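# Push an unlatched LC fibre plug home until it latches

## Task

In the fibre panel, find the LC plug in the 4th column counting from the left, 6th block counting from the top, 4th hole counting from the top. It is currently not latched. Press it in until it latches. Every other fibre is carrying signal, so none may be pulled out or unlatched. No fibre may be kinked, including this one. The robot must not tip over and must not be left leaning, or the task fails.

## Robot and tools

ROBOT. TidyBot++: a mobile base 0.54 m long, 0.50 m wide and 0.38 m tall on four powered casters. It carries one seven-joint arm with a two-finger gripper. The shoulder sits 0.12 m ahead of the base centre and 0.68 m up. Segment lengths are upper arm 0.42 m, forearm 0.31 m, and hand 0.31 m from wrist to the hand point. The arm starts folded with the hand pointing down. Folded, the hand reaches up to 0.08 m past the base front and the elbow is up to 1.15 m high. Cameras: base_camera is fixed on the base and looks forward and down. wrist_camera looks along the hand.

FRAMES. Base frame: origin on the floor under the base centre, x forward, y left, z up, in metres. hand_pose is the midpoint between the finger pads in this frame. Its z axis points out along the fingers, and the fingers open along its y axis. The odometry frame is the base frame as it was at scene start. base_odometry counts wheel turns only, so slip reads as travel. Heading is in rad, left positive, within ±3.142. base_tilt is in degrees, with forward and right positive.

TOOL move. One action is built from base, joints, target and optional speeds. cameras picks the images: null, omitted or ["all"] gives all, [] gives none. blocking true (the default) returns when everything is at rest. false returns after about 0.5 s while motion continues.
- base: an object holding any of translate_m (forward +), strafe_m (left +), both in metres from -2 to 2, and rotate_rad (counter-clockwise +) from -6.3 to 6.3. These are offsets from where the base last reported itself, measured along its axes at that moment.
- joints: absolute angles by name. joint_1_rad has no limit and turns the arm about vertical, positive clockwise from above, which is opposite to heading. joint_2_rad is the shoulder, ±2.249, 0 = upright, + leans forward. joint_3_rad has no limit. joint_4_rad is the elbow, ±2.579, 0 = straight, and negative bends forward when joint_3 is 3.14. joint_5_rad has no limit. joint_6_rad is the wrist, ±2.099. joint_7_rad has no limit and rolls the hand; at 1.57 the fingers open left/right. gripper_pos runs 0 (open) to 1 (closed). The pad gap is roughly 85×(1−gripper_pos) mm. Unlimited joints take the shorter way, so turn in steps under half a turn.
- target: one list of 7 numbers [x, y, z, qw, qx, qy, qz]. It is an absolute hand pose in the base frame, in metres plus a unit quaternion. With target, joints may only contain gripper_pos.
- speeds: caps for this action only. translate_m and strafe_m take 0.05–0.5 m/s, with the cap given under one key when both are used. rotate_rad takes 0.1–1.57 rad/s.
An unknown key makes the call invalid. An out-of-range value makes it refused, and then later move, wait and finished_scene calls in the same reply are skipped.

OTHER TOOLS. wait(seconds 0–10, cameras) lets time pass and returns state and images. It ends early once every motion is at rest. stop(cameras) brakes every running motion, and the braked parts then report stopped. zoom_image(camera, region [x0,y0,x1,y1] in pixels, at most 504×504) enlarges part of the latest image. finished_scene(scene) ends the current scene. It cannot be undone, and the plug must stay latched without the robot.

RESULT LINES. move reports done or the worst status word. base_status, joint_status and hand_status report moving, done, off_target, stopped, contact_stop, time_out, not_followed or torque_fault. hand_status is done within 10 mm and 2°, and most target moves end off_target within about 3 cm. To correct, add (wanted − hand_pose) to your last target. hand_target is where the joint targets would put the hand. To hold still, resend it, not hand_pose. "pose unreachable" or "joint command not followed" means the targets were withheld, and self-collision gives a cause: line. motor_effort is in percent of maximum, with the peak for the last action in brackets. ARM HIT means a hard hit on the base or on the arm itself. on_its_own lists things the robot did without being asked. MOTOR HOT means the motors are heating. A contact_stop, time_out or torque fault cancels the rest of the reply's calls. pictures names the images in order. Camera calibration (K, distortion, T_world_to_cam in the base frame) is given for both cameras and is only approximate.

BEHAVIOUR. The arm does not steer around obstacles and keeps pressing when blocked. A blocked joint pulls harder the farther its target is. Joints can stop slightly short because of friction. hand_pose may be off by 1–2 cm, so check the cameras. An unreachable target can make the arm wander for up to 10 s and end time_out. Forward, low, close poses can drive the arm into the base. Base moves time out after 14 s. A blocked base keeps pushing hard.

AVOID. Driving or turning the base while the arm touches anything above about 0.6 m, since the robot can tip. Horizontal shoves with a raised, stretched arm. Big sideways swings while stretched out. Hard hits, since a torque sensor over 104.5 N m (joints 1–4) or 51.3 N m (5–7) freezes the arm for 10 s. Long pushes toward unreachable poses, which overheat the motors. Heavy gripper loads or twisting. Brushing or pulling neighbouring live fibres. Bending any cable sharply. For this task, line the fingertips up squarely with the plug face using wrist_camera and zoom_image. Then push gently along the hole axis in small target steps while watching motor_effort. Back away straight afterwards and confirm the plug stayed seated.

Each tool is called after "Emit:" by a JSON object that holds its "fn" and its "kwargs", one argument or row to a line.

## Session

Emit:
{"fn": "move", "kwargs": {

}}

Scene clock: 0.00 s.
base_odometry: x=+0.000 y=+0.000 heading=+0.000
base_tilt: forward=+0.0 right=-0.3
base_status: not commanded
joint_positions: joint_1_rad=+0.032 joint_2_rad=-0.380 joint_3_rad=+3.101 joint_4_rad=-2.507 joint_5_rad=-0.010 joint_6_rad=-0.856 joint_7_rad=+1.591 gripper_pos=+0.000
joint_status: not commanded
motor_effort: joint_1_rad=+0 joint_2_rad=-1 joint_3_rad=+0 joint_4_rad=+14 joint_5_rad=+0 joint_6_rad=+1 joint_7_rad=+0
hand_pose: x=+0.2788 y=+0.0036 z=+0.5990 quat_wxyz=(+0.004, +0.997, +0.011, +0.079) (m; base frame)
hand_target: x=+0.2784 y=+0.0036 z=+0.5987 quat_wxyz=(+0.004, +0.997, +0.011, +0.079) (m; base frame)
hand_status: not commanded
pictures: base_camera, wrist_camera

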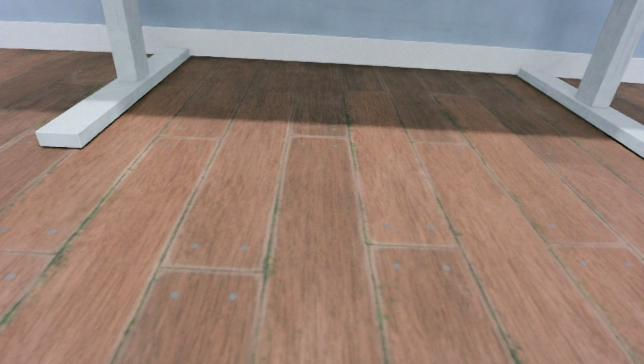

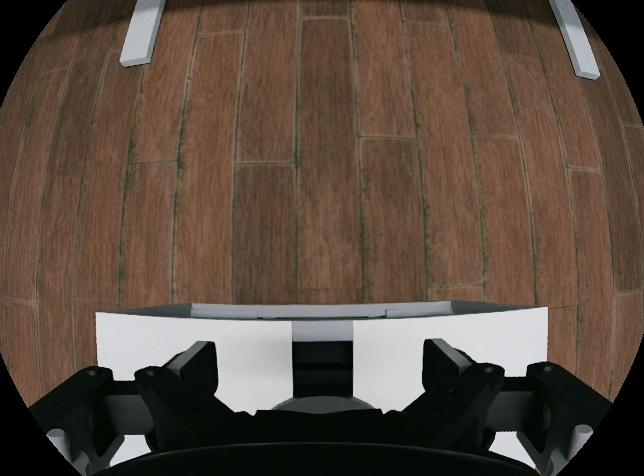

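Emit:
{"fn": "move", "kwargs": {
  "joints": {"joint_1_rad":0.0,"joint_2_rad":-0.5,"joint_3_rad":3.14,"joint_4_rad":-2.3,"joint_5_rad":0,"joint_6_rad":0.23,"joint_7_rad":1.57}
}}

Scene clock: 7.40 s.
move: done
base_odometry: x=+0.000 y=+0.000 heading=+0.000
base_tilt: forward=+0.1 right=-0.3
base_status: not commanded
joint_positions: joint_1_rad=+0.017 joint_2_rad=-0.491 joint_3_rad=+3.118 joint_4_rad=-2.301 joint_5_rad=-0.010 joint_6_rad=+0.164 joint_7_rad=+1.591 gripper_pos=+0.000
joint_status: all done
motor_effort: joint_1_rad=+1(1) joint_2_rad=-4(4) joint_3_rad=+0(1) joint_4_rad=+21(21) joint_5_rad=+0(1) joint_6_rad=+8(9) joint_7_rad=+0(2)
hand_pose: x=+0.5361 y=+0.0053 z=+0.9548 quat_wxyz=(+0.007, +0.733, +0.008, +0.680) (m; base frame)
hand_target: x=+0.5347 y=+0.0022 z=+0.9799 quat_wxyz=(-0.001, +0.707, +0.000, +0.707) (m; base frame)
hand_status: not commanded
pictures: base_camera, wrist_camera
camera_calibration:
wrist_camera: T_world_to_cam=[[-0.00324287, -0.999752, 0.022039, -0.0184868], [-0.0561984, -0.0218221, -0.998181, 1.04185], [0.998414, -0.00447553, -0.0561137, -0.347726], [0, 0, 0, 1]] pos_world=[0.405665, 0.00269693, 1.02085]

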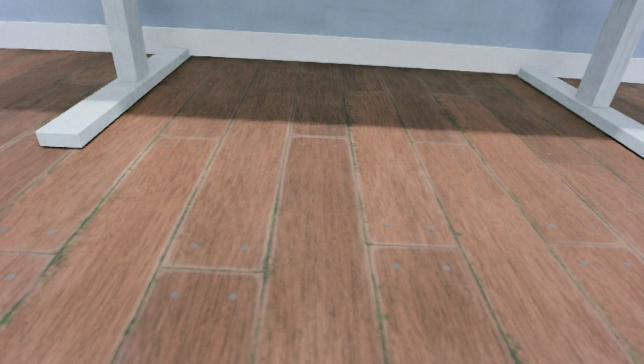

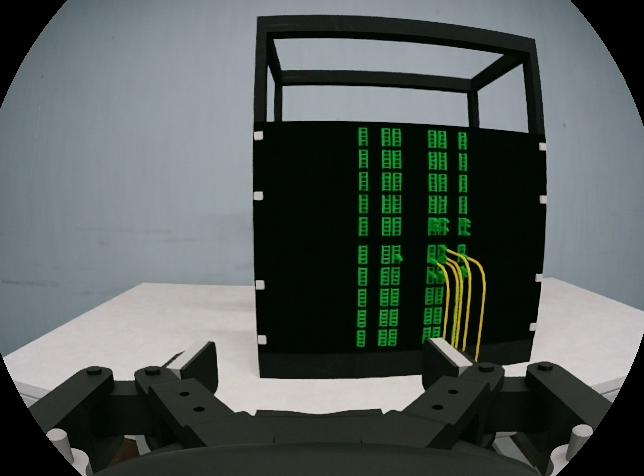

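Emit:
{"fn": "zoom_image", "kwargs": {
  "camera": "wrist_camera",
  "region": [340, 120, 500, 360]
}}

Emit:
{"fn": "zoom_image", "kwargs": {
  "camera": "wrist_camera",
  "region": [410, 210, 490, 290]
}}

Scaled by 2.100.

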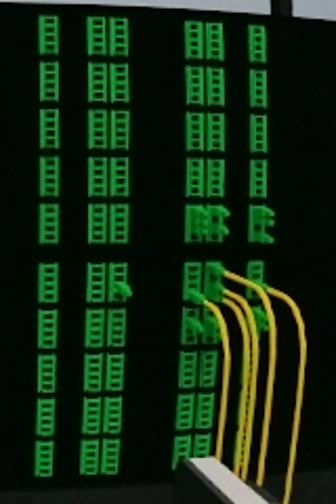

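Scaled by 6.300.

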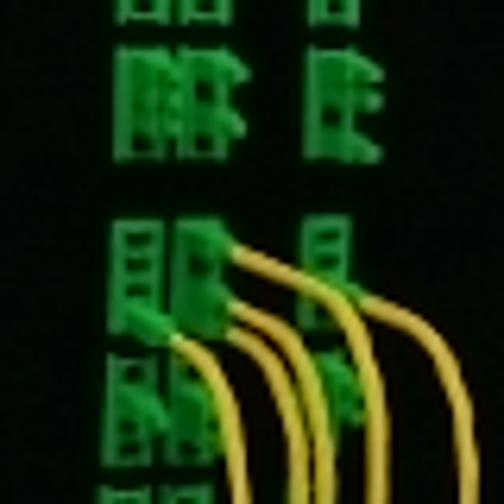

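Emit:
{"fn": "move", "kwargs": {
  "base": {"translate_m":0.17,"strafe_m":-0.18},
  "cameras": ["wrist_camera"]
}}

Emit:
{"fn": "zoom_image", "kwargs": {
  "camera": "wrist_camera",
  "region": [240, 180, 400, 340]
}}

Scene clock: 29.57 s.
move: done
base_odometry: x=+0.170 y=-0.180 heading=+0.001
base_tilt: forward=+0.0 right=-0.3
base_status: done
joint_positions: joint_1_rad=+0.016 joint_2_rad=-0.494 joint_3_rad=+3.127 joint_4_rad=-2.301 joint_5_rad=-0.010 joint_6_rad=+0.169 joint_7_rad=+1.591 gripper_pos=+0.000
joint_status: not commanded
motor_effort: joint_1_rad=+0(1) joint_2_rad=-3(8) joint_3_rad=+0(2) joint_4_rad=+21(22) joint_5_rad=+0(1) joint_6_rad=+8(9) joint_7_rad=+0(1)
hand_pose: x=+0.5355 y=+0.0014 z=+0.9578 quat_wxyz=(+0.008, +0.730, +0.004, +0.683) (m; base frame)
hand_target: x=+0.5347 y=+0.0022 z=+0.9799 quat_wxyz=(-0.001, +0.707, +0.000, +0.707) (m; base frame)
hand_status: not commanded
pictures: wrist_camera
camera_calibration:
wrist_camera: T_world_to_cam=[[-0.0100532, -0.99979, 0.0178362, -0.0147946], [-0.0480402, -0.0173336, -0.998695, 1.04081], [0.998795, -0.0108969, -0.0478559, -0.355053], [0, 0, 0, 1]] pos_world=[0.404477, -0.000619371, 1.02273]

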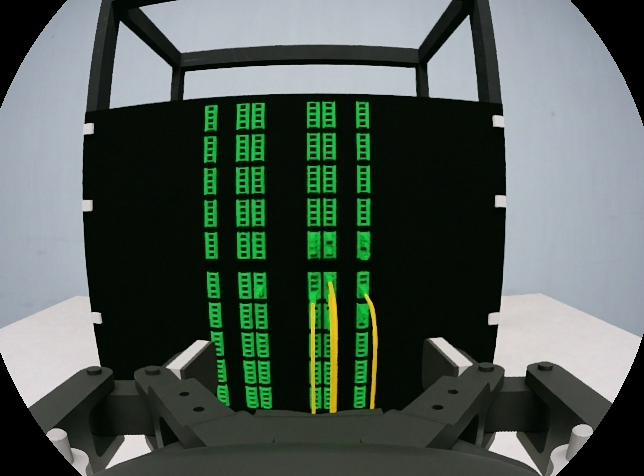

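Scaled by 3.150.

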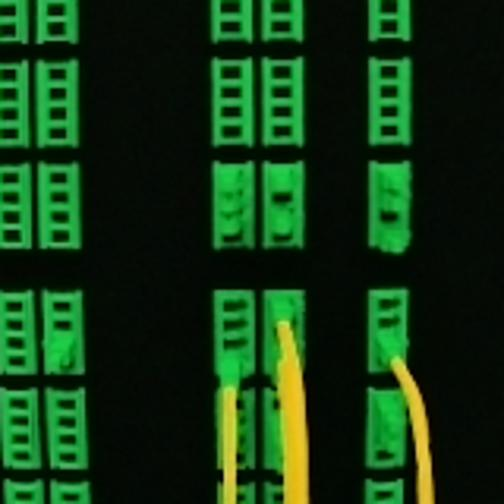

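Emit:
{"fn": "zoom_image", "kwargs": {
  "camera": "wrist_camera",
  "region": [295, 265, 345, 315]
}}

Scaled by 10.080.

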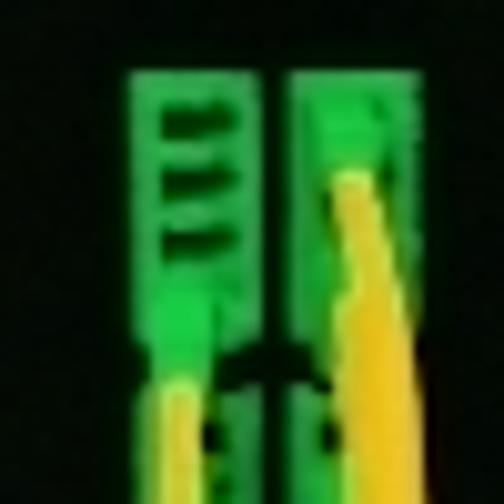

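Emit:
{"fn": "move", "kwargs": {
  "base": {"translate_m":0.06},
  "joints": {"gripper_pos":1},
  "cameras": ["wrist_camera"]
}}

Emit:
{"fn": "zoom_image", "kwargs": {
  "camera": "wrist_camera",
  "region": [260, 260, 380, 360]
}}

Emit:
{"fn": "zoom_image", "kwargs": {
  "camera": "wrist_camera",
  "region": [220, 300, 420, 450]
}}

Scene clock: 43.37 s.
move: done
base_odometry: x=+0.230 y=-0.180 heading=+0.000
base_tilt: forward=-0.1 right=-0.3
base_status: done
joint_positions: joint_1_rad=+0.016 joint_2_rad=-0.494 joint_3_rad=+3.127 joint_4_rad=-2.301 joint_5_rad=-0.010 joint_6_rad=+0.170 joint_7_rad=+1.591 gripper_pos=+0.999
joint_status: all done
motor_effort: joint_1_rad=+0(1) joint_2_rad=-4(7) joint_3_rad=+0(1) joint_4_rad=+21(22) joint_5_rad=+0(0) joint_6_rad=+8(9) joint_7_rad=+0(1)
hand_pose: x=+0.5355 y=+0.0014 z=+0.9580 quat_wxyz=(+0.008, +0.730, +0.004, +0.683) (m; base frame)
hand_target: x=+0.5347 y=+0.0022 z=+0.9799 quat_wxyz=(-0.001, +0.707, +0.000, +0.707) (m; base frame)
hand_status: not commanded
pictures: wrist_camera
camera_calibration:
wrist_camera: T_world_to_cam=[[-0.0100393, -0.999791, 0.0178344, -0.0147929], [-0.0472849, -0.0173407, -0.998731, 1.04069], [0.998831, -0.0108698, -0.047101, -0.355755], [0, 0, 0, 1]] pos_world=[0.4044, -0.00061038, 1.02288]

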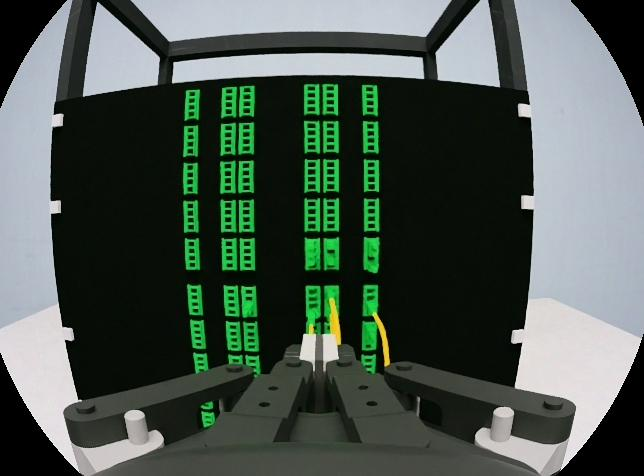

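Scaled by 4.200.

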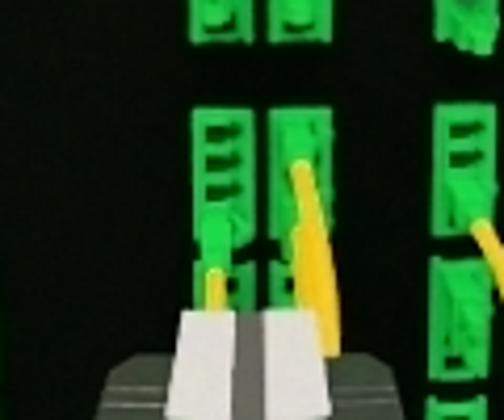

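Scaled by 2.520.

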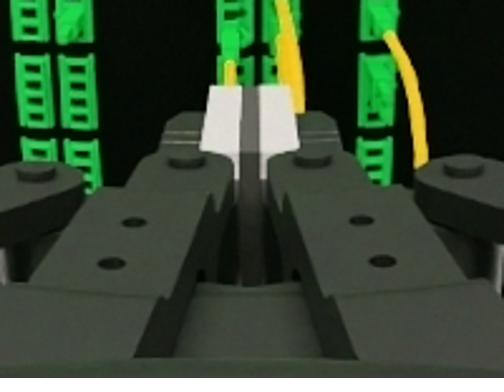

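Emit:
{"fn": "move", "kwargs": {
  "base": {"strafe_m":0.34,"translate_m":0.1},
  "joints": {"joint_1_rad":0.6},
  "cameras": ["wrist_camera"]
}}

Scene clock: 68.27 s.
move: done
base_odometry: x=+0.330 y=+0.160 heading=+0.000
base_tilt: forward=+0.1 right=-0.3
base_status: done
joint_positions: joint_1_rad=+0.584 joint_2_rad=-0.494 joint_3_rad=+3.127 joint_4_rad=-2.301 joint_5_rad=-0.010 joint_6_rad=+0.170 joint_7_rad=+1.591 gripper_pos=+0.999
joint_status: all done
motor_effort: joint_1_rad=+1(2) joint_2_rad=-3(4) joint_3_rad=+0(2) joint_4_rad=+21(22) joint_5_rad=-1(1) joint_6_rad=+8(9) joint_7_rad=+0(1)
hand_pose: x=+0.4708 y=-0.2229 z=+0.9581 quat_wxyz=(+0.199, +0.702, -0.201, +0.654) (m; base frame)
hand_target: x=+0.4633 y=-0.2329 z=+0.9799 quat_wxyz=(+0.209, +0.675, -0.208, +0.676) (m; base frame)
hand_status: not commanded
pictures: wrist_camera
camera_calibration:
wrist_camera: T_world_to_cam=[[-0.54621, -0.837461, 0.0176942, 0.0491077], [-0.0489598, 0.0108308, -0.998742, 1.04088], [0.836216, -0.54639, -0.0469178, -0.336587], [0, 0, 0, 1]] pos_world=[0.359244, -0.154055, 1.02291]

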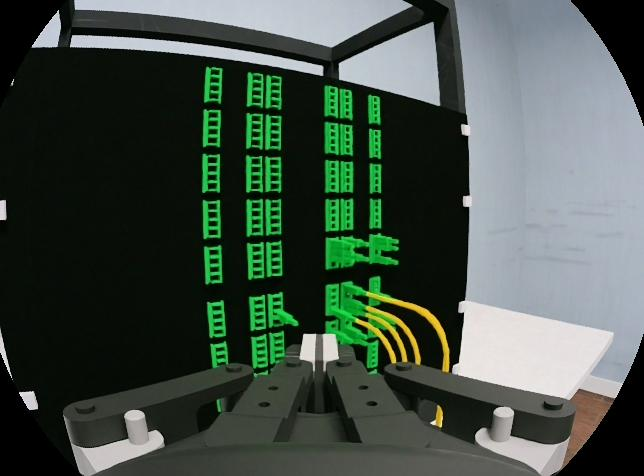

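Emit:
{"fn": "zoom_image", "kwargs": {
  "camera": "wrist_camera",
  "region": [320, 275, 420, 350]
}}

Emit:
{"fn": "zoom_image", "kwargs": {
  "camera": "wrist_camera",
  "region": [320, 275, 370, 350]
}}

Scaled by 5.040.

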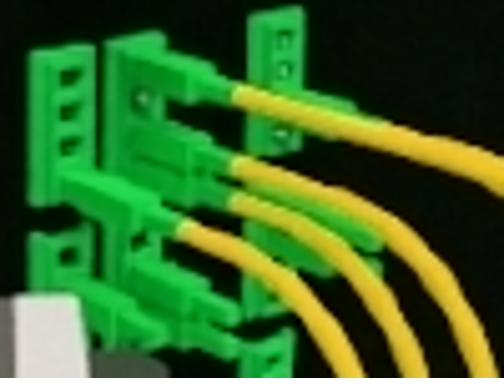

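Scaled by 6.720.

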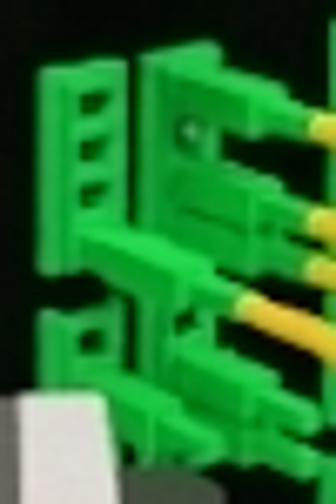

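Emit:
{"fn": "move", "kwargs": {
  "base": {"strafe_m":-0.34,"translate_m":-0.07},
  "joints": {"joint_4_rad":-2.438,"joint_6_rad":0.433,"gripper_pos":0.9},
  "cameras": []
}}

Emit:
{"fn": "move", "kwargs": {
  "joints": {"joint_1_rad":-0.015},
  "cameras": ["wrist_camera"]
}}

Emit:
{"fn": "zoom_image", "kwargs": {
  "camera": "wrist_camera",
  "region": [280, 260, 360, 340]
}}

Scene clock: 99.07 s.
move: done
base_odometry: x=+0.260 y=-0.180 heading=+0.001
base_tilt: forward=+0.0 right=-0.3
base_status: done
joint_positions: joint_1_rad=+0.585 joint_2_rad=-0.495 joint_3_rad=+3.129 joint_4_rad=-2.417 joint_5_rad=-0.010 joint_6_rad=+0.369 joint_7_rad=+1.591 gripper_pos=+0.900
joint_status: all done
motor_effort: joint_1_rad=+0(1) joint_2_rad=-3(5) joint_3_rad=+0(2) joint_4_rad=+21(22) joint_5_rad=+0(1) joint_6_rad=+8(9) joint_7_rad=+1(1)
hand_pose: x=+0.4613 y=-0.2192 z=+0.9493 quat_wxyz=(+0.209, +0.673, -0.194, +0.682) (m; base frame)
hand_target: x=+0.4522 y=-0.2254 z=+0.9587 quat_wxyz=(+0.215, +0.653, -0.202, +0.698) (m; base frame)
hand_status: not commanded
pictures: none
No camera images: "cameras" was empty.

Scene clock: 100.93 s.
move: done
base_odometry: x=+0.260 y=-0.180 heading=+0.001
base_tilt: forward=+0.0 right=-0.3
base_status: not commanded
joint_positions: joint_1_rad=+0.001 joint_2_rad=-0.495 joint_3_rad=+3.129 joint_4_rad=-2.417 joint_5_rad=-0.010 joint_6_rad=+0.370 joint_7_rad=+1.591 gripper_pos=+0.900
joint_status: all done
motor_effort: joint_1_rad=+0(2) joint_2_rad=-3(4) joint_3_rad=+0(1) joint_4_rad=+20(21) joint_5_rad=+0(1) joint_6_rad=+8(9) joint_7_rad=-1(1)
hand_pose: x=+0.5254 y=+0.0055 z=+0.9495 quat_wxyz=(+0.004, +0.701, +0.008, +0.714) (m; base frame)
hand_target: x=+0.5212 y=+0.0082 z=+0.9587 quat_wxyz=(-0.006, +0.683, +0.006, +0.730) (m; base frame)
hand_status: not commanded
pictures: wrist_camera
camera_calibration:
wrist_camera: T_world_to_cam=[[-0.000351524, -0.999862, 0.0165847, -0.0144833], [0.0374421, -0.0165863, -0.999161, 0.987726], [0.999299, 0.000269737, 0.0374427, -0.426652], [0, 0, 0, 1]] pos_world=[0.389365, 0.00201646, 1.00311]

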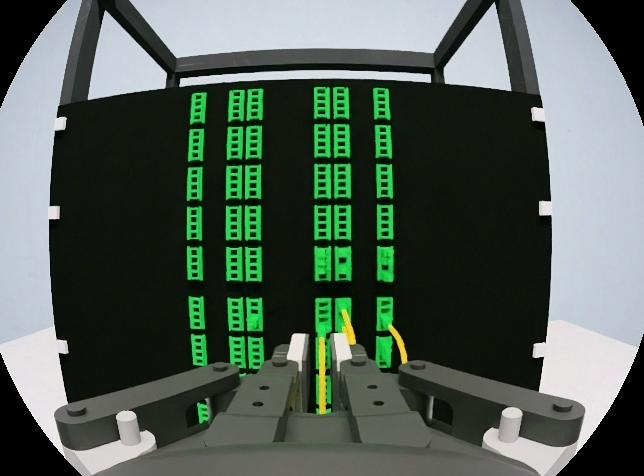

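Scaled by 6.300.

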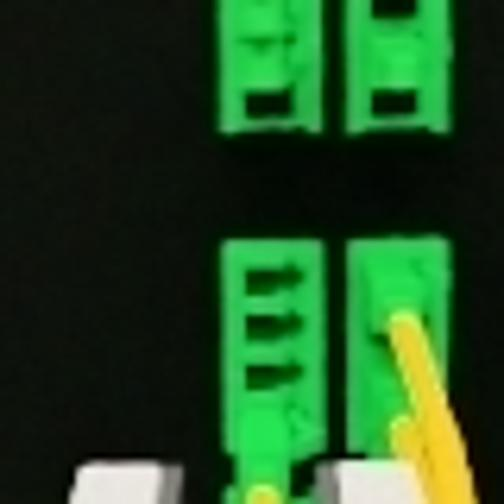

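Emit:
{"fn": "move", "kwargs": {
  "base": {"translate_m":0.06,"strafe_m":-0.003},
  "speeds": {"translate_m":0.1},
  "joints": {"joint_4_rad":-2.487,"joint_6_rad":0.466},
  "cameras": ["wrist_camera"]
}}

Emit:
{"fn": "zoom_image", "kwargs": {
  "camera": "wrist_camera",
  "region": [280, 280, 360, 360]
}}

Scene clock: 112.83 s.
move: done
base_odometry: x=+0.321 y=-0.183 heading=+0.001
base_tilt: forward=+0.1 right=-0.3
base_status: done
joint_positions: joint_1_rad=+0.001 joint_2_rad=-0.497 joint_3_rad=+3.129 joint_4_rad=-2.467 joint_5_rad=-0.010 joint_6_rad=+0.403 joint_7_rad=+1.591 gripper_pos=+0.900
joint_status: all done
motor_effort: joint_1_rad=+0(1) joint_2_rad=-2(5) joint_3_rad=+0(0) joint_4_rad=+21(22) joint_5_rad=+0(0) joint_6_rad=+8(9) joint_7_rad=+0(1)
hand_pose: x=+0.5192 y=+0.0053 z=+0.9309 quat_wxyz=(+0.004, +0.706, +0.008, +0.709) (m; base frame)
hand_target: x=+0.5156 y=+0.0080 z=+0.9395 quat_wxyz=(-0.006, +0.689, +0.006, +0.724) (m; base frame)
hand_status: not commanded
pictures: wrist_camera
camera_calibration:
wrist_camera: T_world_to_cam=[[-0.000447726, -0.999858, 0.0168729, -0.0146244], [0.0234736, -0.0168788, -0.999582, 0.976933], [0.999724, -0.0000514709, 0.0234778, -0.406951], [0, 0, 0, 1]] pos_world=[0.3839, 0.00184617, 0.986326]

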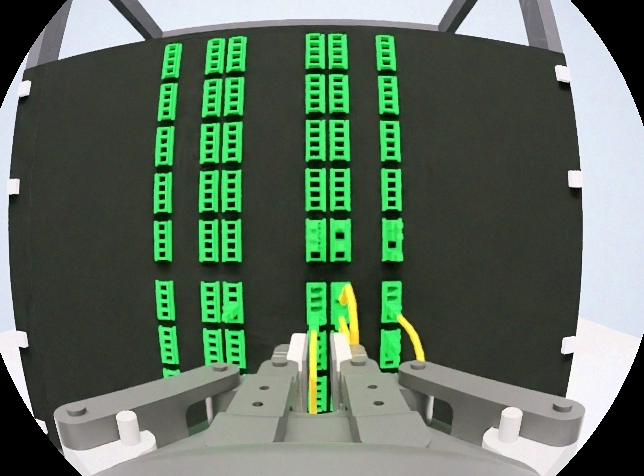

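Scaled by 6.300.

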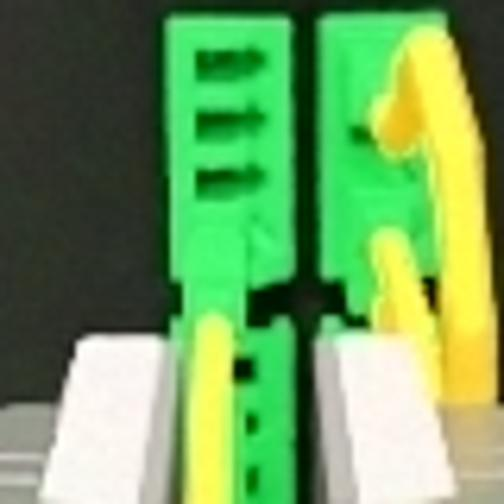

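Emit:
{"fn": "move", "kwargs": {
  "base": {"translate_m":-0.15},
  "cameras": []
}}

Emit:
{"fn": "move", "kwargs": {
  "joints": {"joint_2_rad":-0.116,"joint_4_rad":-1.216,"joint_6_rad":-1.343,"gripper_pos":0.9},
  "cameras": ["wrist_camera"]
}}

Emit:
{"fn": "zoom_image", "kwargs": {
  "camera": "wrist_camera",
  "region": [260, 120, 420, 260]
}}

Scene clock: 148.07 s.
move: done
base_odometry: x=+0.170 y=-0.183 heading=+0.001
base_tilt: forward=+0.0 right=-0.3
base_status: done
joint_positions: joint_1_rad=+0.001 joint_2_rad=-0.502 joint_3_rad=+3.129 joint_4_rad=-2.467 joint_5_rad=-0.010 joint_6_rad=+0.405 joint_7_rad=+1.591 gripper_pos=+0.900
joint_status: not commanded
motor_effort: joint_1_rad=+1(1) joint_2_rad=-3(5) joint_3_rad=+0(1) joint_4_rad=+20(21) joint_5_rad=+0(1) joint_6_rad=+8(9) joint_7_rad=+0(1)
hand_pose: x=+0.5178 y=+0.0054 z=+0.9333 quat_wxyz=(+0.004, +0.703, +0.008, +0.711) (m; base frame)
hand_target: x=+0.5156 y=+0.0080 z=+0.9395 quat_wxyz=(-0.006, +0.689, +0.006, +0.724) (m; base frame)
hand_status: not commanded
pictures: none
No camera images: "cameras" was empty.

Scene clock: 151.07 s.
move: done
base_odometry: x=+0.170 y=-0.183 heading=+0.001
base_tilt: forward=+0.1 right=-0.2
base_status: not commanded
joint_positions: joint_1_rad=+0.001 joint_2_rad=-0.140 joint_3_rad=+3.129 joint_4_rad=-1.231 joint_5_rad=-0.010 joint_6_rad=-1.291 joint_7_rad=+1.591 gripper_pos=+0.900
joint_status: all done
motor_effort: joint_1_rad=+1(1) joint_2_rad=-13(14) joint_3_rad=+0(1) joint_4_rad=+19(22) joint_5_rad=+0(1) joint_6_rad=+5(9) joint_7_rad=+0(1)
hand_pose: x=+0.5534 y=+0.0098 z=+1.0174 quat_wxyz=(-0.003, +0.929, +0.015, +0.370) (m; base frame)
hand_target: x=+0.5506 y=+0.0086 z=+1.0040 quat_wxyz=(-0.003, +0.940, +0.007, +0.342) (m; base frame)
hand_status: not commanded
pictures: wrist_camera
camera_calibration:
wrist_camera: T_world_to_cam=[[0.0268175, -0.999581, 0.0108813, -0.0205773], [-0.711968, -0.0267398, -0.701703, 1.16678], [0.7017, 0.0110708, -0.712387, 0.470319], [0, 0, 0, 1]] pos_world=[0.501239, 0.00542397, 1.15401]

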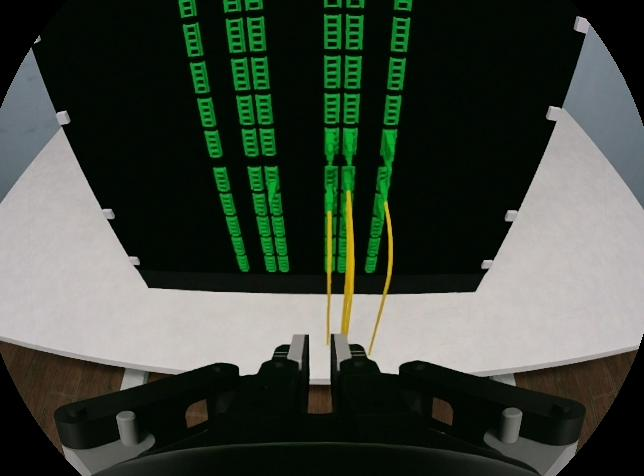

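Scaled by 3.150.

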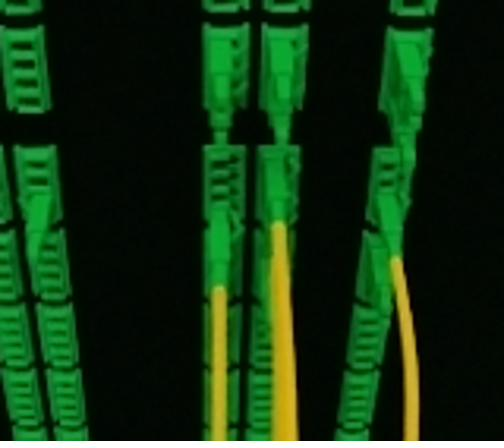

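Emit:
{"fn": "move", "kwargs": {
  "base": {"translate_m":0.09,"strafe_m":-0.002},
  "joints": {"joint_1_rad":0.003},
  "cameras": ["wrist_camera"]
}}

Emit:
{"fn": "zoom_image", "kwargs": {
  "camera": "wrist_camera",
  "region": [270, 140, 370, 240]
}}

Scene clock: 161.30 s.
move: done
base_odometry: x=+0.261 y=-0.186 heading=+0.000
base_tilt: forward=+0.0 right=-0.3
base_status: done
joint_positions: joint_1_rad=+0.003 joint_2_rad=-0.120 joint_3_rad=+3.129 joint_4_rad=-1.230 joint_5_rad=-0.010 joint_6_rad=-1.297 joint_7_rad=+1.591 gripper_pos=+0.900
joint_status: all done
motor_effort: joint_1_rad=+0(2) joint_2_rad=-14(18) joint_3_rad=-1(1) joint_4_rad=+18(19) joint_5_rad=+0(1) joint_6_rad=+5(6) joint_7_rad=+0(1)
hand_pose: x=+0.5587 y=+0.0087 z=+1.0084 quat_wxyz=(-0.002, +0.933, +0.014, +0.359) (m; base frame)
hand_target: x=+0.5507 y=+0.0008 z=+1.0040 quat_wxyz=(+0.000, +0.940, -0.001, +0.342) (m; base frame)
hand_status: not commanded
pictures: wrist_camera
camera_calibration:
wrist_camera: T_world_to_cam=[[0.024679, -0.999642, 0.0102929, -0.0199181], [-0.728606, -0.0250355, -0.684475, 1.15602], [0.684488, 0.00939268, -0.728964, 0.486538], [0, 0, 0, 1]] pos_world=[0.509742, 0.00446052, 1.14614]

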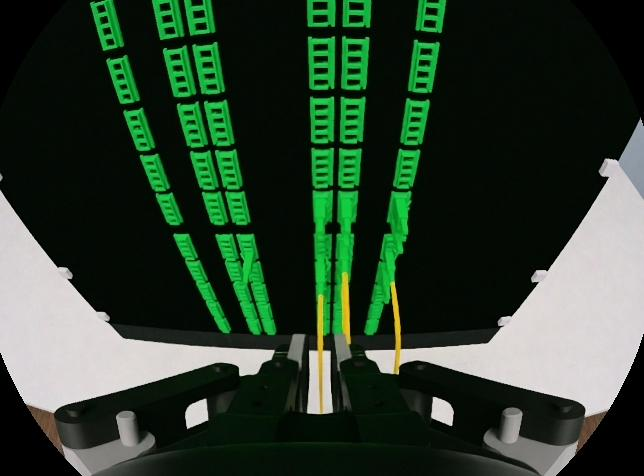

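Scaled by 5.040.

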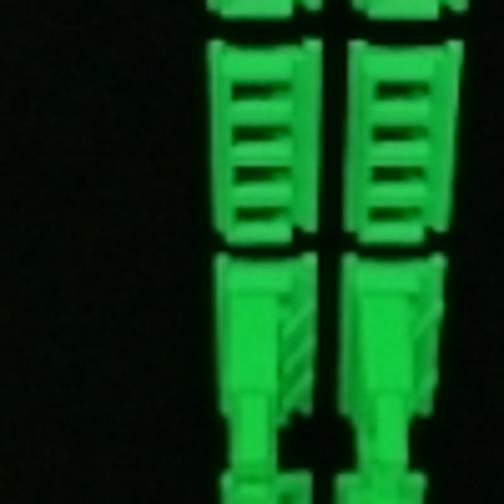

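Emit:
{"fn": "zoom_image", "kwargs": {
  "camera": "wrist_camera",
  "region": [290, 220, 370, 300]
}}

Emit:
{"fn": "zoom_image", "kwargs": {
  "camera": "wrist_camera",
  "region": [270, 250, 420, 400]
}}

Scaled by 6.300.

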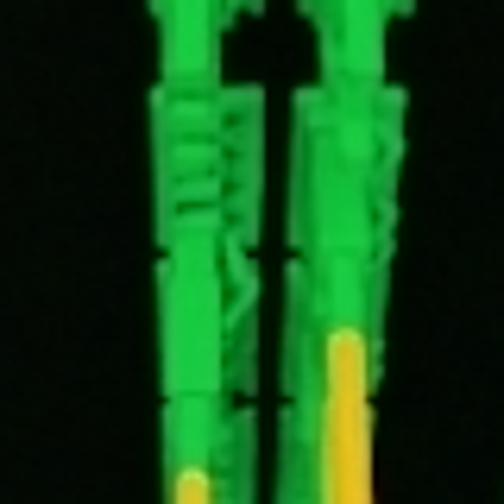

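Scaled by 3.360.

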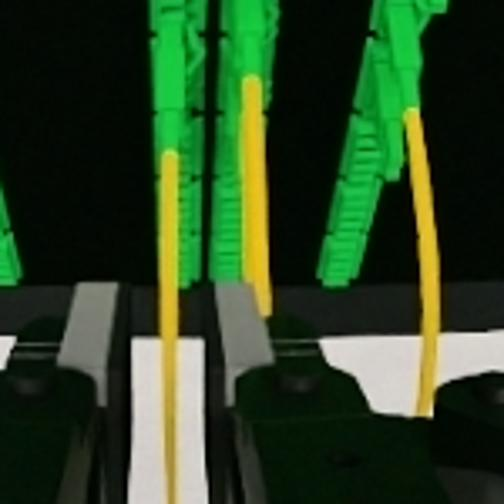

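Emit:
{"fn": "move", "kwargs": {
  "base": {"translate_m":0.027,"strafe_m":0.0},
  "speeds": {"translate_m":0.05},
  "joints": {"joint_4_rad":-1.350,"joint_6_rad":-1.209},
  "cameras": ["wrist_camera"]
}}

Emit:
{"fn": "zoom_image", "kwargs": {
  "camera": "wrist_camera",
  "region": [270, 250, 370, 350]
}}

Scene clock: 179.80 s.
move: done
base_odometry: x=+0.288 y=-0.186 heading=+0.000
base_tilt: forward=+0.0 right=-0.2
base_status: done
joint_positions: joint_1_rad=+0.003 joint_2_rad=-0.118 joint_3_rad=+3.129 joint_4_rad=-1.330 joint_5_rad=-0.010 joint_6_rad=-1.260 joint_7_rad=+1.591 gripper_pos=+0.900
joint_status: all done
motor_effort: joint_1_rad=+0(1) joint_2_rad=-14(18) joint_3_rad=-1(1) joint_4_rad=+19(20) joint_5_rad=+0(1) joint_6_rad=+5(7) joint_7_rad=+0(1)
hand_pose: x=+0.5568 y=+0.0086 z=+0.9660 quat_wxyz=(-0.003, +0.944, +0.014, +0.329) (m; base frame)
hand_target: x=+0.5672 y=+0.0008 z=+0.9653 quat_wxyz=(+0.000, +0.940, -0.001, +0.342) (m; base frame)
hand_status: not commanded
pictures: wrist_camera
camera_calibration:
wrist_camera: T_world_to_cam=[[0.0248627, -0.99965, 0.00906073, -0.0184661], [-0.771493, -0.0249505, -0.635749, 1.1025], [0.635752, 0.00881617, -0.771843, 0.525481], [0, 0, 0, 1]] pos_world=[0.516954, 0.00441557, 1.10667]

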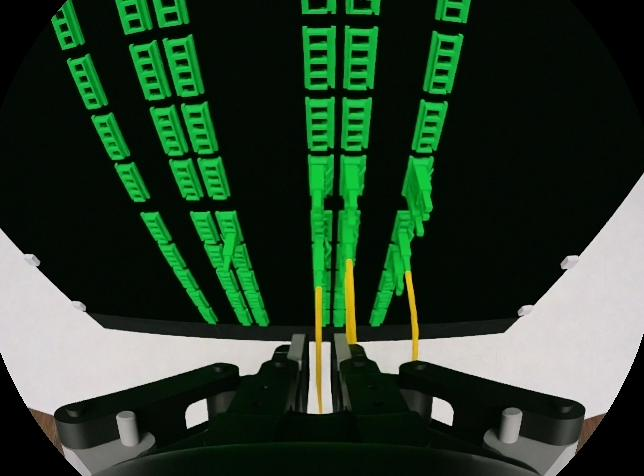

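Scaled by 5.040.

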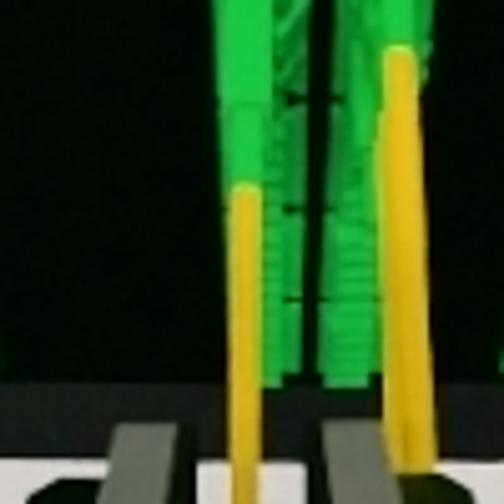

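Emit:
{"fn": "move", "kwargs": {
  "base": {"translate_m":0.022,"strafe_m":0.002},
  "speeds": {"translate_m":0.05},
  "joints": {"joint_4_rad":-1.40,"joint_6_rad":-1.12},
  "cameras": ["wrist_camera"]
}}

Emit:
{"fn": "zoom_image", "kwargs": {
  "camera": "wrist_camera",
  "region": [280, 270, 360, 350]
}}

Scene clock: 189.30 s.
move: done
base_odometry: x=+0.310 y=-0.184 heading=+0.000
base_tilt: forward=+0.0 right=-0.4
base_status: done
joint_positions: joint_1_rad=+0.003 joint_2_rad=-0.121 joint_3_rad=+3.129 joint_4_rad=-1.378 joint_5_rad=-0.010 joint_6_rad=-1.177 joint_7_rad=+1.591 gripper_pos=+0.900
joint_status: all done
motor_effort: joint_1_rad=+1(1) joint_2_rad=-15(17) joint_3_rad=+0(1) joint_4_rad=+19(20) joint_5_rad=-1(1) joint_6_rad=+6(6) joint_7_rad=+0(1)
hand_pose: x=+0.5695 y=+0.0086 z=+0.9597 quat_wxyz=(-0.003, +0.938, +0.014, +0.346) (m; base frame)
hand_target: x=+0.5812 y=+0.0007 z=+0.9583 quat_wxyz=(+0.000, +0.933, -0.001, +0.361) (m; base frame)
hand_status: not commanded
pictures: wrist_camera
camera_calibration:
wrist_camera: T_world_to_cam=[[0.0237515, -0.999674, 0.00939385, -0.0183983], [-0.747239, -0.0239945, -0.664122, 1.12169], [0.664131, 0.00875443, -0.747565, 0.473071], [0, 0, 0, 1]] pos_world=[0.524428, 0.0043807, 1.09877]

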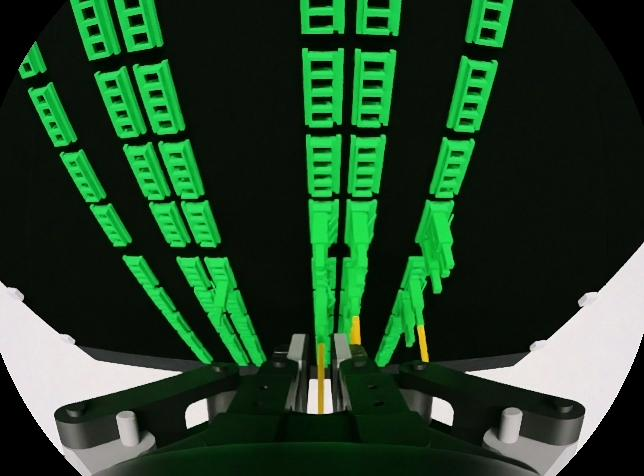

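Scaled by 6.300.

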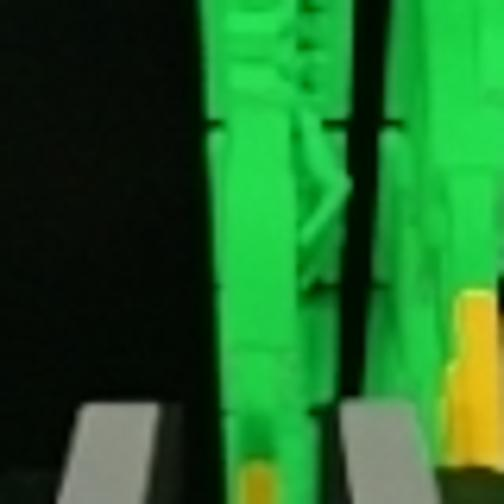

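Emit:
{"fn": "move", "kwargs": {
  "base": {"translate_m":0.004},
  "speeds": {"translate_m":0.05},
  "joints": {"joint_4_rad":-1.455,"joint_6_rad":-1.08,"gripper_pos":0.94},
  "cameras": ["wrist_camera"]
}}

Emit:
{"fn": "zoom_image", "kwargs": {
  "camera": "wrist_camera",
  "region": [290, 290, 350, 350]
}}

Scene clock: 198.60 s.
move: done
base_odometry: x=+0.314 y=-0.184 heading=+0.000
base_tilt: forward=+0.1 right=-0.4
base_status: done
joint_positions: joint_1_rad=+0.003 joint_2_rad=-0.121 joint_3_rad=+3.129 joint_4_rad=-1.433 joint_5_rad=-0.010 joint_6_rad=-1.139 joint_7_rad=+1.591 gripper_pos=+0.940
joint_status: all done
motor_effort: joint_1_rad=+0(1) joint_2_rad=-15(18) joint_3_rad=+0(1) joint_4_rad=+19(20) joint_5_rad=+0(1) joint_6_rad=+6(7) joint_7_rad=+1(1)
hand_pose: x=+0.5701 y=+0.0085 z=+0.9402 quat_wxyz=(-0.003, +0.941, +0.013, +0.339) (m; base frame)
hand_target: x=+0.5821 y=+0.0007 z=+0.9385 quat_wxyz=(+0.000, +0.935, -0.001, +0.353) (m; base frame)
hand_status: not commanded
pictures: wrist_camera
camera_calibration:
wrist_camera: T_world_to_cam=[[0.0234963, -0.999683, 0.0090523, -0.0178337], [-0.757742, -0.0237149, -0.652124, 1.10394], [0.652131, 0.0084632, -0.758059, 0.474836], [0, 0, 0, 1]] pos_world=[0.527266, 0.00433313, 1.08002]

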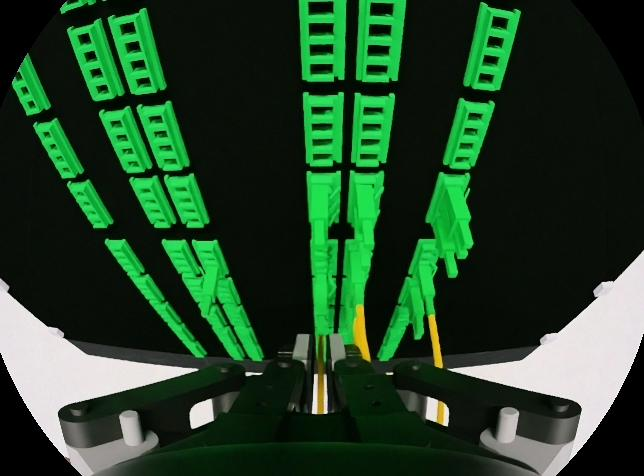

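Scaled by 8.400.

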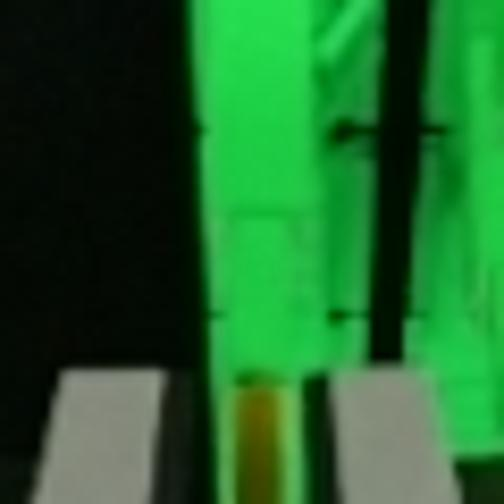

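Emit:
{"fn": "move", "kwargs": {
  "base": {"translate_m":0.006},
  "speeds": {"translate_m":0.05},
  "joints": {"gripper_pos":0.953},
  "cameras": ["wrist_camera"]
}}

Emit:
{"fn": "zoom_image", "kwargs": {
  "camera": "wrist_camera",
  "region": [290, 290, 350, 350]
}}

Scene clock: 211.53 s.
move: done
base_odometry: x=+0.320 y=-0.184 heading=+0.000
base_tilt: forward=+0.1 right=-0.4
base_status: done
joint_positions: joint_1_rad=+0.003 joint_2_rad=-0.120 joint_3_rad=+3.129 joint_4_rad=-1.433 joint_5_rad=-0.010 joint_6_rad=-1.137 joint_7_rad=+1.591 gripper_pos=+0.953
joint_status: all done
motor_effort: joint_1_rad=+1(2) joint_2_rad=-15(19) joint_3_rad=+0(1) joint_4_rad=+19(20) joint_5_rad=+1(1) joint_6_rad=+5(6) joint_7_rad=+0(1)
hand_pose: x=+0.5707 y=+0.0085 z=+0.9400 quat_wxyz=(-0.003, +0.941, +0.013, +0.339) (m; base frame)
hand_target: x=+0.5821 y=+0.0007 z=+0.9385 quat_wxyz=(+0.000, +0.935, -0.001, +0.353) (m; base frame)
hand_status: not commanded
pictures: wrist_camera
camera_calibration:
wrist_camera: T_world_to_cam=[[0.0234819, -0.999683, 0.00904138, -0.0178266], [-0.757539, -0.0236942, -0.652359, 1.10435], [0.652367, 0.00846946, -0.757856, 0.473984], [0, 0, 0, 1]] pos_world=[0.527798, 0.00433142, 1.07981]

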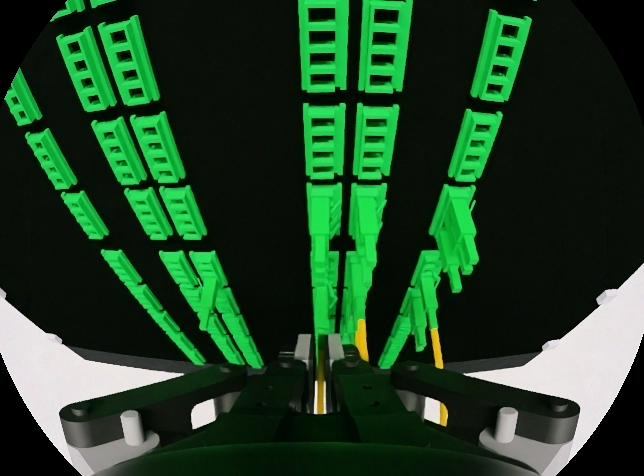

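Scaled by 8.400.

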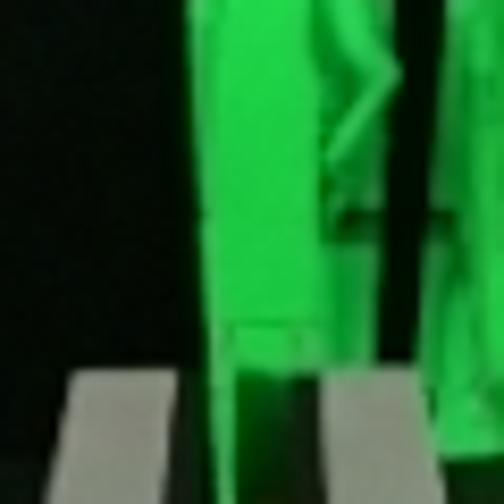

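Emit:
{"fn": "move", "kwargs": {
  "base": {"translate_m":0.003,"strafe_m":-0.001},
  "speeds": {"translate_m":0.05},
  "cameras": ["wrist_camera"]
}}

Emit:
{"fn": "zoom_image", "kwargs": {
  "camera": "wrist_camera",
  "region": [290, 290, 350, 350]
}}

Scene clock: 216.07 s.
move: done
base_odometry: x=+0.323 y=-0.185 heading=+0.000
base_tilt: forward=+0.1 right=-0.2
base_status: done
joint_positions: joint_1_rad=+0.002 joint_2_rad=-0.121 joint_3_rad=+3.130 joint_4_rad=-1.433 joint_5_rad=-0.011 joint_6_rad=-1.136 joint_7_rad=+1.591 gripper_pos=+0.953
joint_status: not commanded
motor_effort: joint_1_rad=+2(4) joint_2_rad=-15(18) joint_3_rad=+0(3) joint_4_rad=+19(20) joint_5_rad=+1(4) joint_6_rad=+4(7) joint_7_rad=+0(1)
hand_pose: x=+0.5709 y=+0.0092 z=+0.9403 quat_wxyz=(-0.003, +0.940, +0.014, +0.340) (m; base frame)
hand_target: x=+0.5821 y=+0.0007 z=+0.9385 quat_wxyz=(+0.000, +0.935, -0.001, +0.353) (m; base frame)
hand_status: not commanded
pictures: wrist_camera
camera_calibration:
wrist_camera: T_world_to_cam=[[0.0249906, -0.999648, 0.00893382, -0.0178829], [-0.756654, -0.0247548, -0.653347, 1.1051], [0.653338, 0.00956771, -0.757006, 0.472756], [0, 0, 0, 1]] pos_world=[0.527758, 0.00495682, 1.08006]

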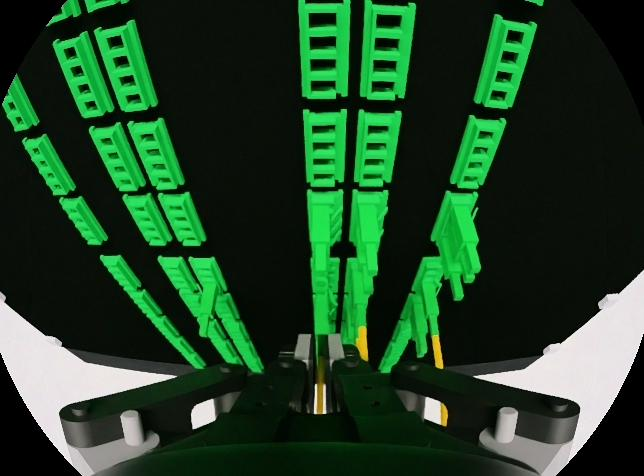

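Scaled by 8.400.

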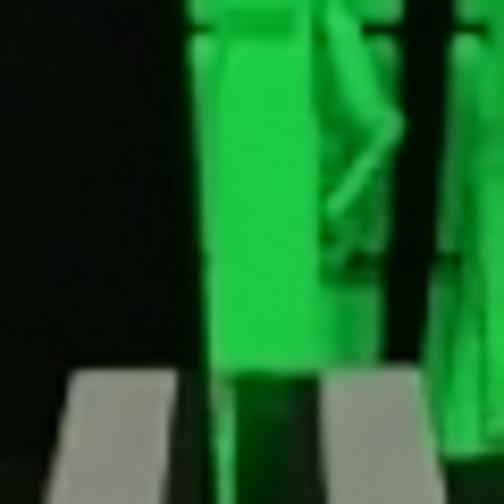

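Emit:
{"fn": "move", "kwargs": {
  "base": {"translate_m":0.003},
  "speeds": {"translate_m":0.05},
  "cameras": ["wrist_camera"]
}}

Emit:
{"fn": "zoom_image", "kwargs": {
  "camera": "wrist_camera",
  "region": [290, 290, 350, 350]
}}

Scene clock: 220.27 s.
move: done
base_odometry: x=+0.326 y=-0.185 heading=+0.000
base_tilt: forward=+0.1 right=-0.3
base_status: done
joint_positions: joint_1_rad=+0.002 joint_2_rad=-0.121 joint_3_rad=+3.130 joint_4_rad=-1.433 joint_5_rad=-0.011 joint_6_rad=-1.136 joint_7_rad=+1.591 gripper_pos=+0.953
joint_status: not commanded
motor_effort: joint_1_rad=+1(2) joint_2_rad=-15(19) joint_3_rad=+0(1) joint_4_rad=+19(20) joint_5_rad=+1(1) joint_6_rad=+5(6) joint_7_rad=+1(1)
hand_pose: x=+0.5709 y=+0.0092 z=+0.9405 quat_wxyz=(-0.003, +0.940, +0.014, +0.340) (m; base frame)
hand_target: x=+0.5821 y=+0.0007 z=+0.9385 quat_wxyz=(+0.000, +0.935, -0.001, +0.353) (m; base frame)
hand_status: not commanded
pictures: wrist_camera
camera_calibration:
wrist_camera: T_world_to_cam=[[0.0249833, -0.999648, 0.00894308, -0.0178889], [-0.75632, -0.0247505, -0.653733, 1.10539], [0.653724, 0.00956861, -0.756672, 0.472325], [0, 0, 0, 1]] pos_world=[0.527706, 0.00495694, 1.08019]

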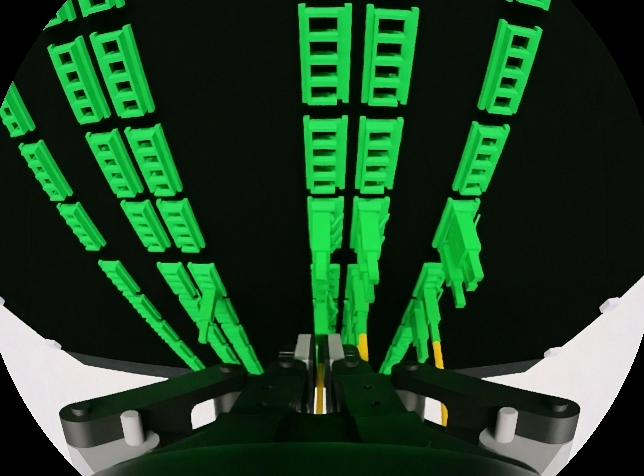

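Scaled by 8.400.

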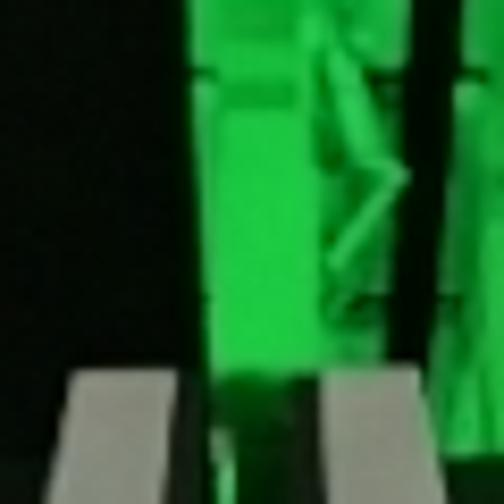

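Emit:
{"fn": "move", "kwargs": {
  "base": {"translate_m":-0.009},
  "speeds": {"translate_m":0.05},
  "cameras": []
}}

Emit:
{"fn": "move", "kwargs": {
  "joints": {"joint_4_rad":-1.473,"joint_6_rad":-1.062},
  "cameras": ["wrist_camera"]
}}

Emit:
{"fn": "zoom_image", "kwargs": {
  "camera": "wrist_camera",
  "region": [290, 290, 350, 350]
}}

Scene clock: 228.30 s.
move: done
base_odometry: x=+0.317 y=-0.184 heading=+0.000
base_tilt: forward=+0.0 right=-0.3
base_status: done
joint_positions: joint_1_rad=+0.002 joint_2_rad=-0.123 joint_3_rad=+3.130 joint_4_rad=-1.433 joint_5_rad=-0.011 joint_6_rad=-1.135 joint_7_rad=+1.591 gripper_pos=+0.953
joint_status: not commanded
motor_effort: joint_1_rad=+0(1) joint_2_rad=-15(19) joint_3_rad=+0(1) joint_4_rad=+19(20) joint_5_rad=+0(1) joint_6_rad=+5(6) joint_7_rad=+0(1)
hand_pose: x=+0.5706 y=+0.0092 z=+0.9418 quat_wxyz=(-0.003, +0.940, +0.014, +0.342) (m; base frame)
hand_target: x=+0.5821 y=+0.0007 z=+0.9385 quat_wxyz=(+0.000, +0.935, -0.001, +0.353) (m; base frame)
hand_status: not commanded
pictures: none
No camera images: "cameras" was empty.

Scene clock: 228.87 s.
move: done
base_odometry: x=+0.317 y=-0.184 heading=+0.000
base_tilt: forward=+0.0 right=-0.3
base_status: not commanded
joint_positions: joint_1_rad=+0.002 joint_2_rad=-0.123 joint_3_rad=+3.130 joint_4_rad=-1.450 joint_5_rad=-0.011 joint_6_rad=-1.118 joint_7_rad=+1.591 gripper_pos=+0.953
joint_status: all done
motor_effort: joint_1_rad=+0(1) joint_2_rad=-15(16) joint_3_rad=+0(1) joint_4_rad=+19(20) joint_5_rad=+0(0) joint_6_rad=+5(6) joint_7_rad=+0(1)
hand_pose: x=+0.5718 y=+0.0092 z=+0.9364 quat_wxyz=(-0.003, +0.940, +0.014, +0.341) (m; base frame)
hand_target: x=+0.5834 y=+0.0007 z=+0.9330 quat_wxyz=(+0.000, +0.935, -0.001, +0.354) (m; base frame)
hand_status: not commanded
pictures: wrist_camera
camera_calibration:
wrist_camera: T_world_to_cam=[[0.0247736, -0.999653, 0.00897054, -0.0177969], [-0.754321, -0.0245808, -0.656045, 1.10443], [0.656038, 0.00948592, -0.754668, 0.465486], [0, 0, 0, 1]] pos_world=[0.528156, 0.00494149, 1.076]

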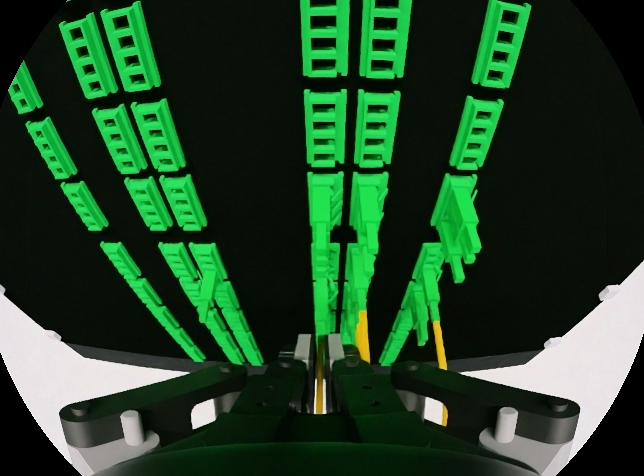

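Scaled by 8.400.

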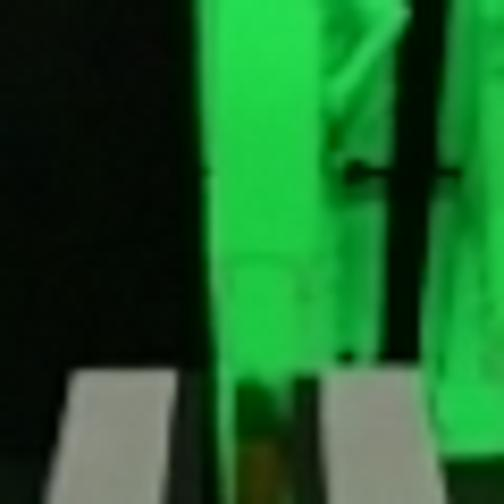

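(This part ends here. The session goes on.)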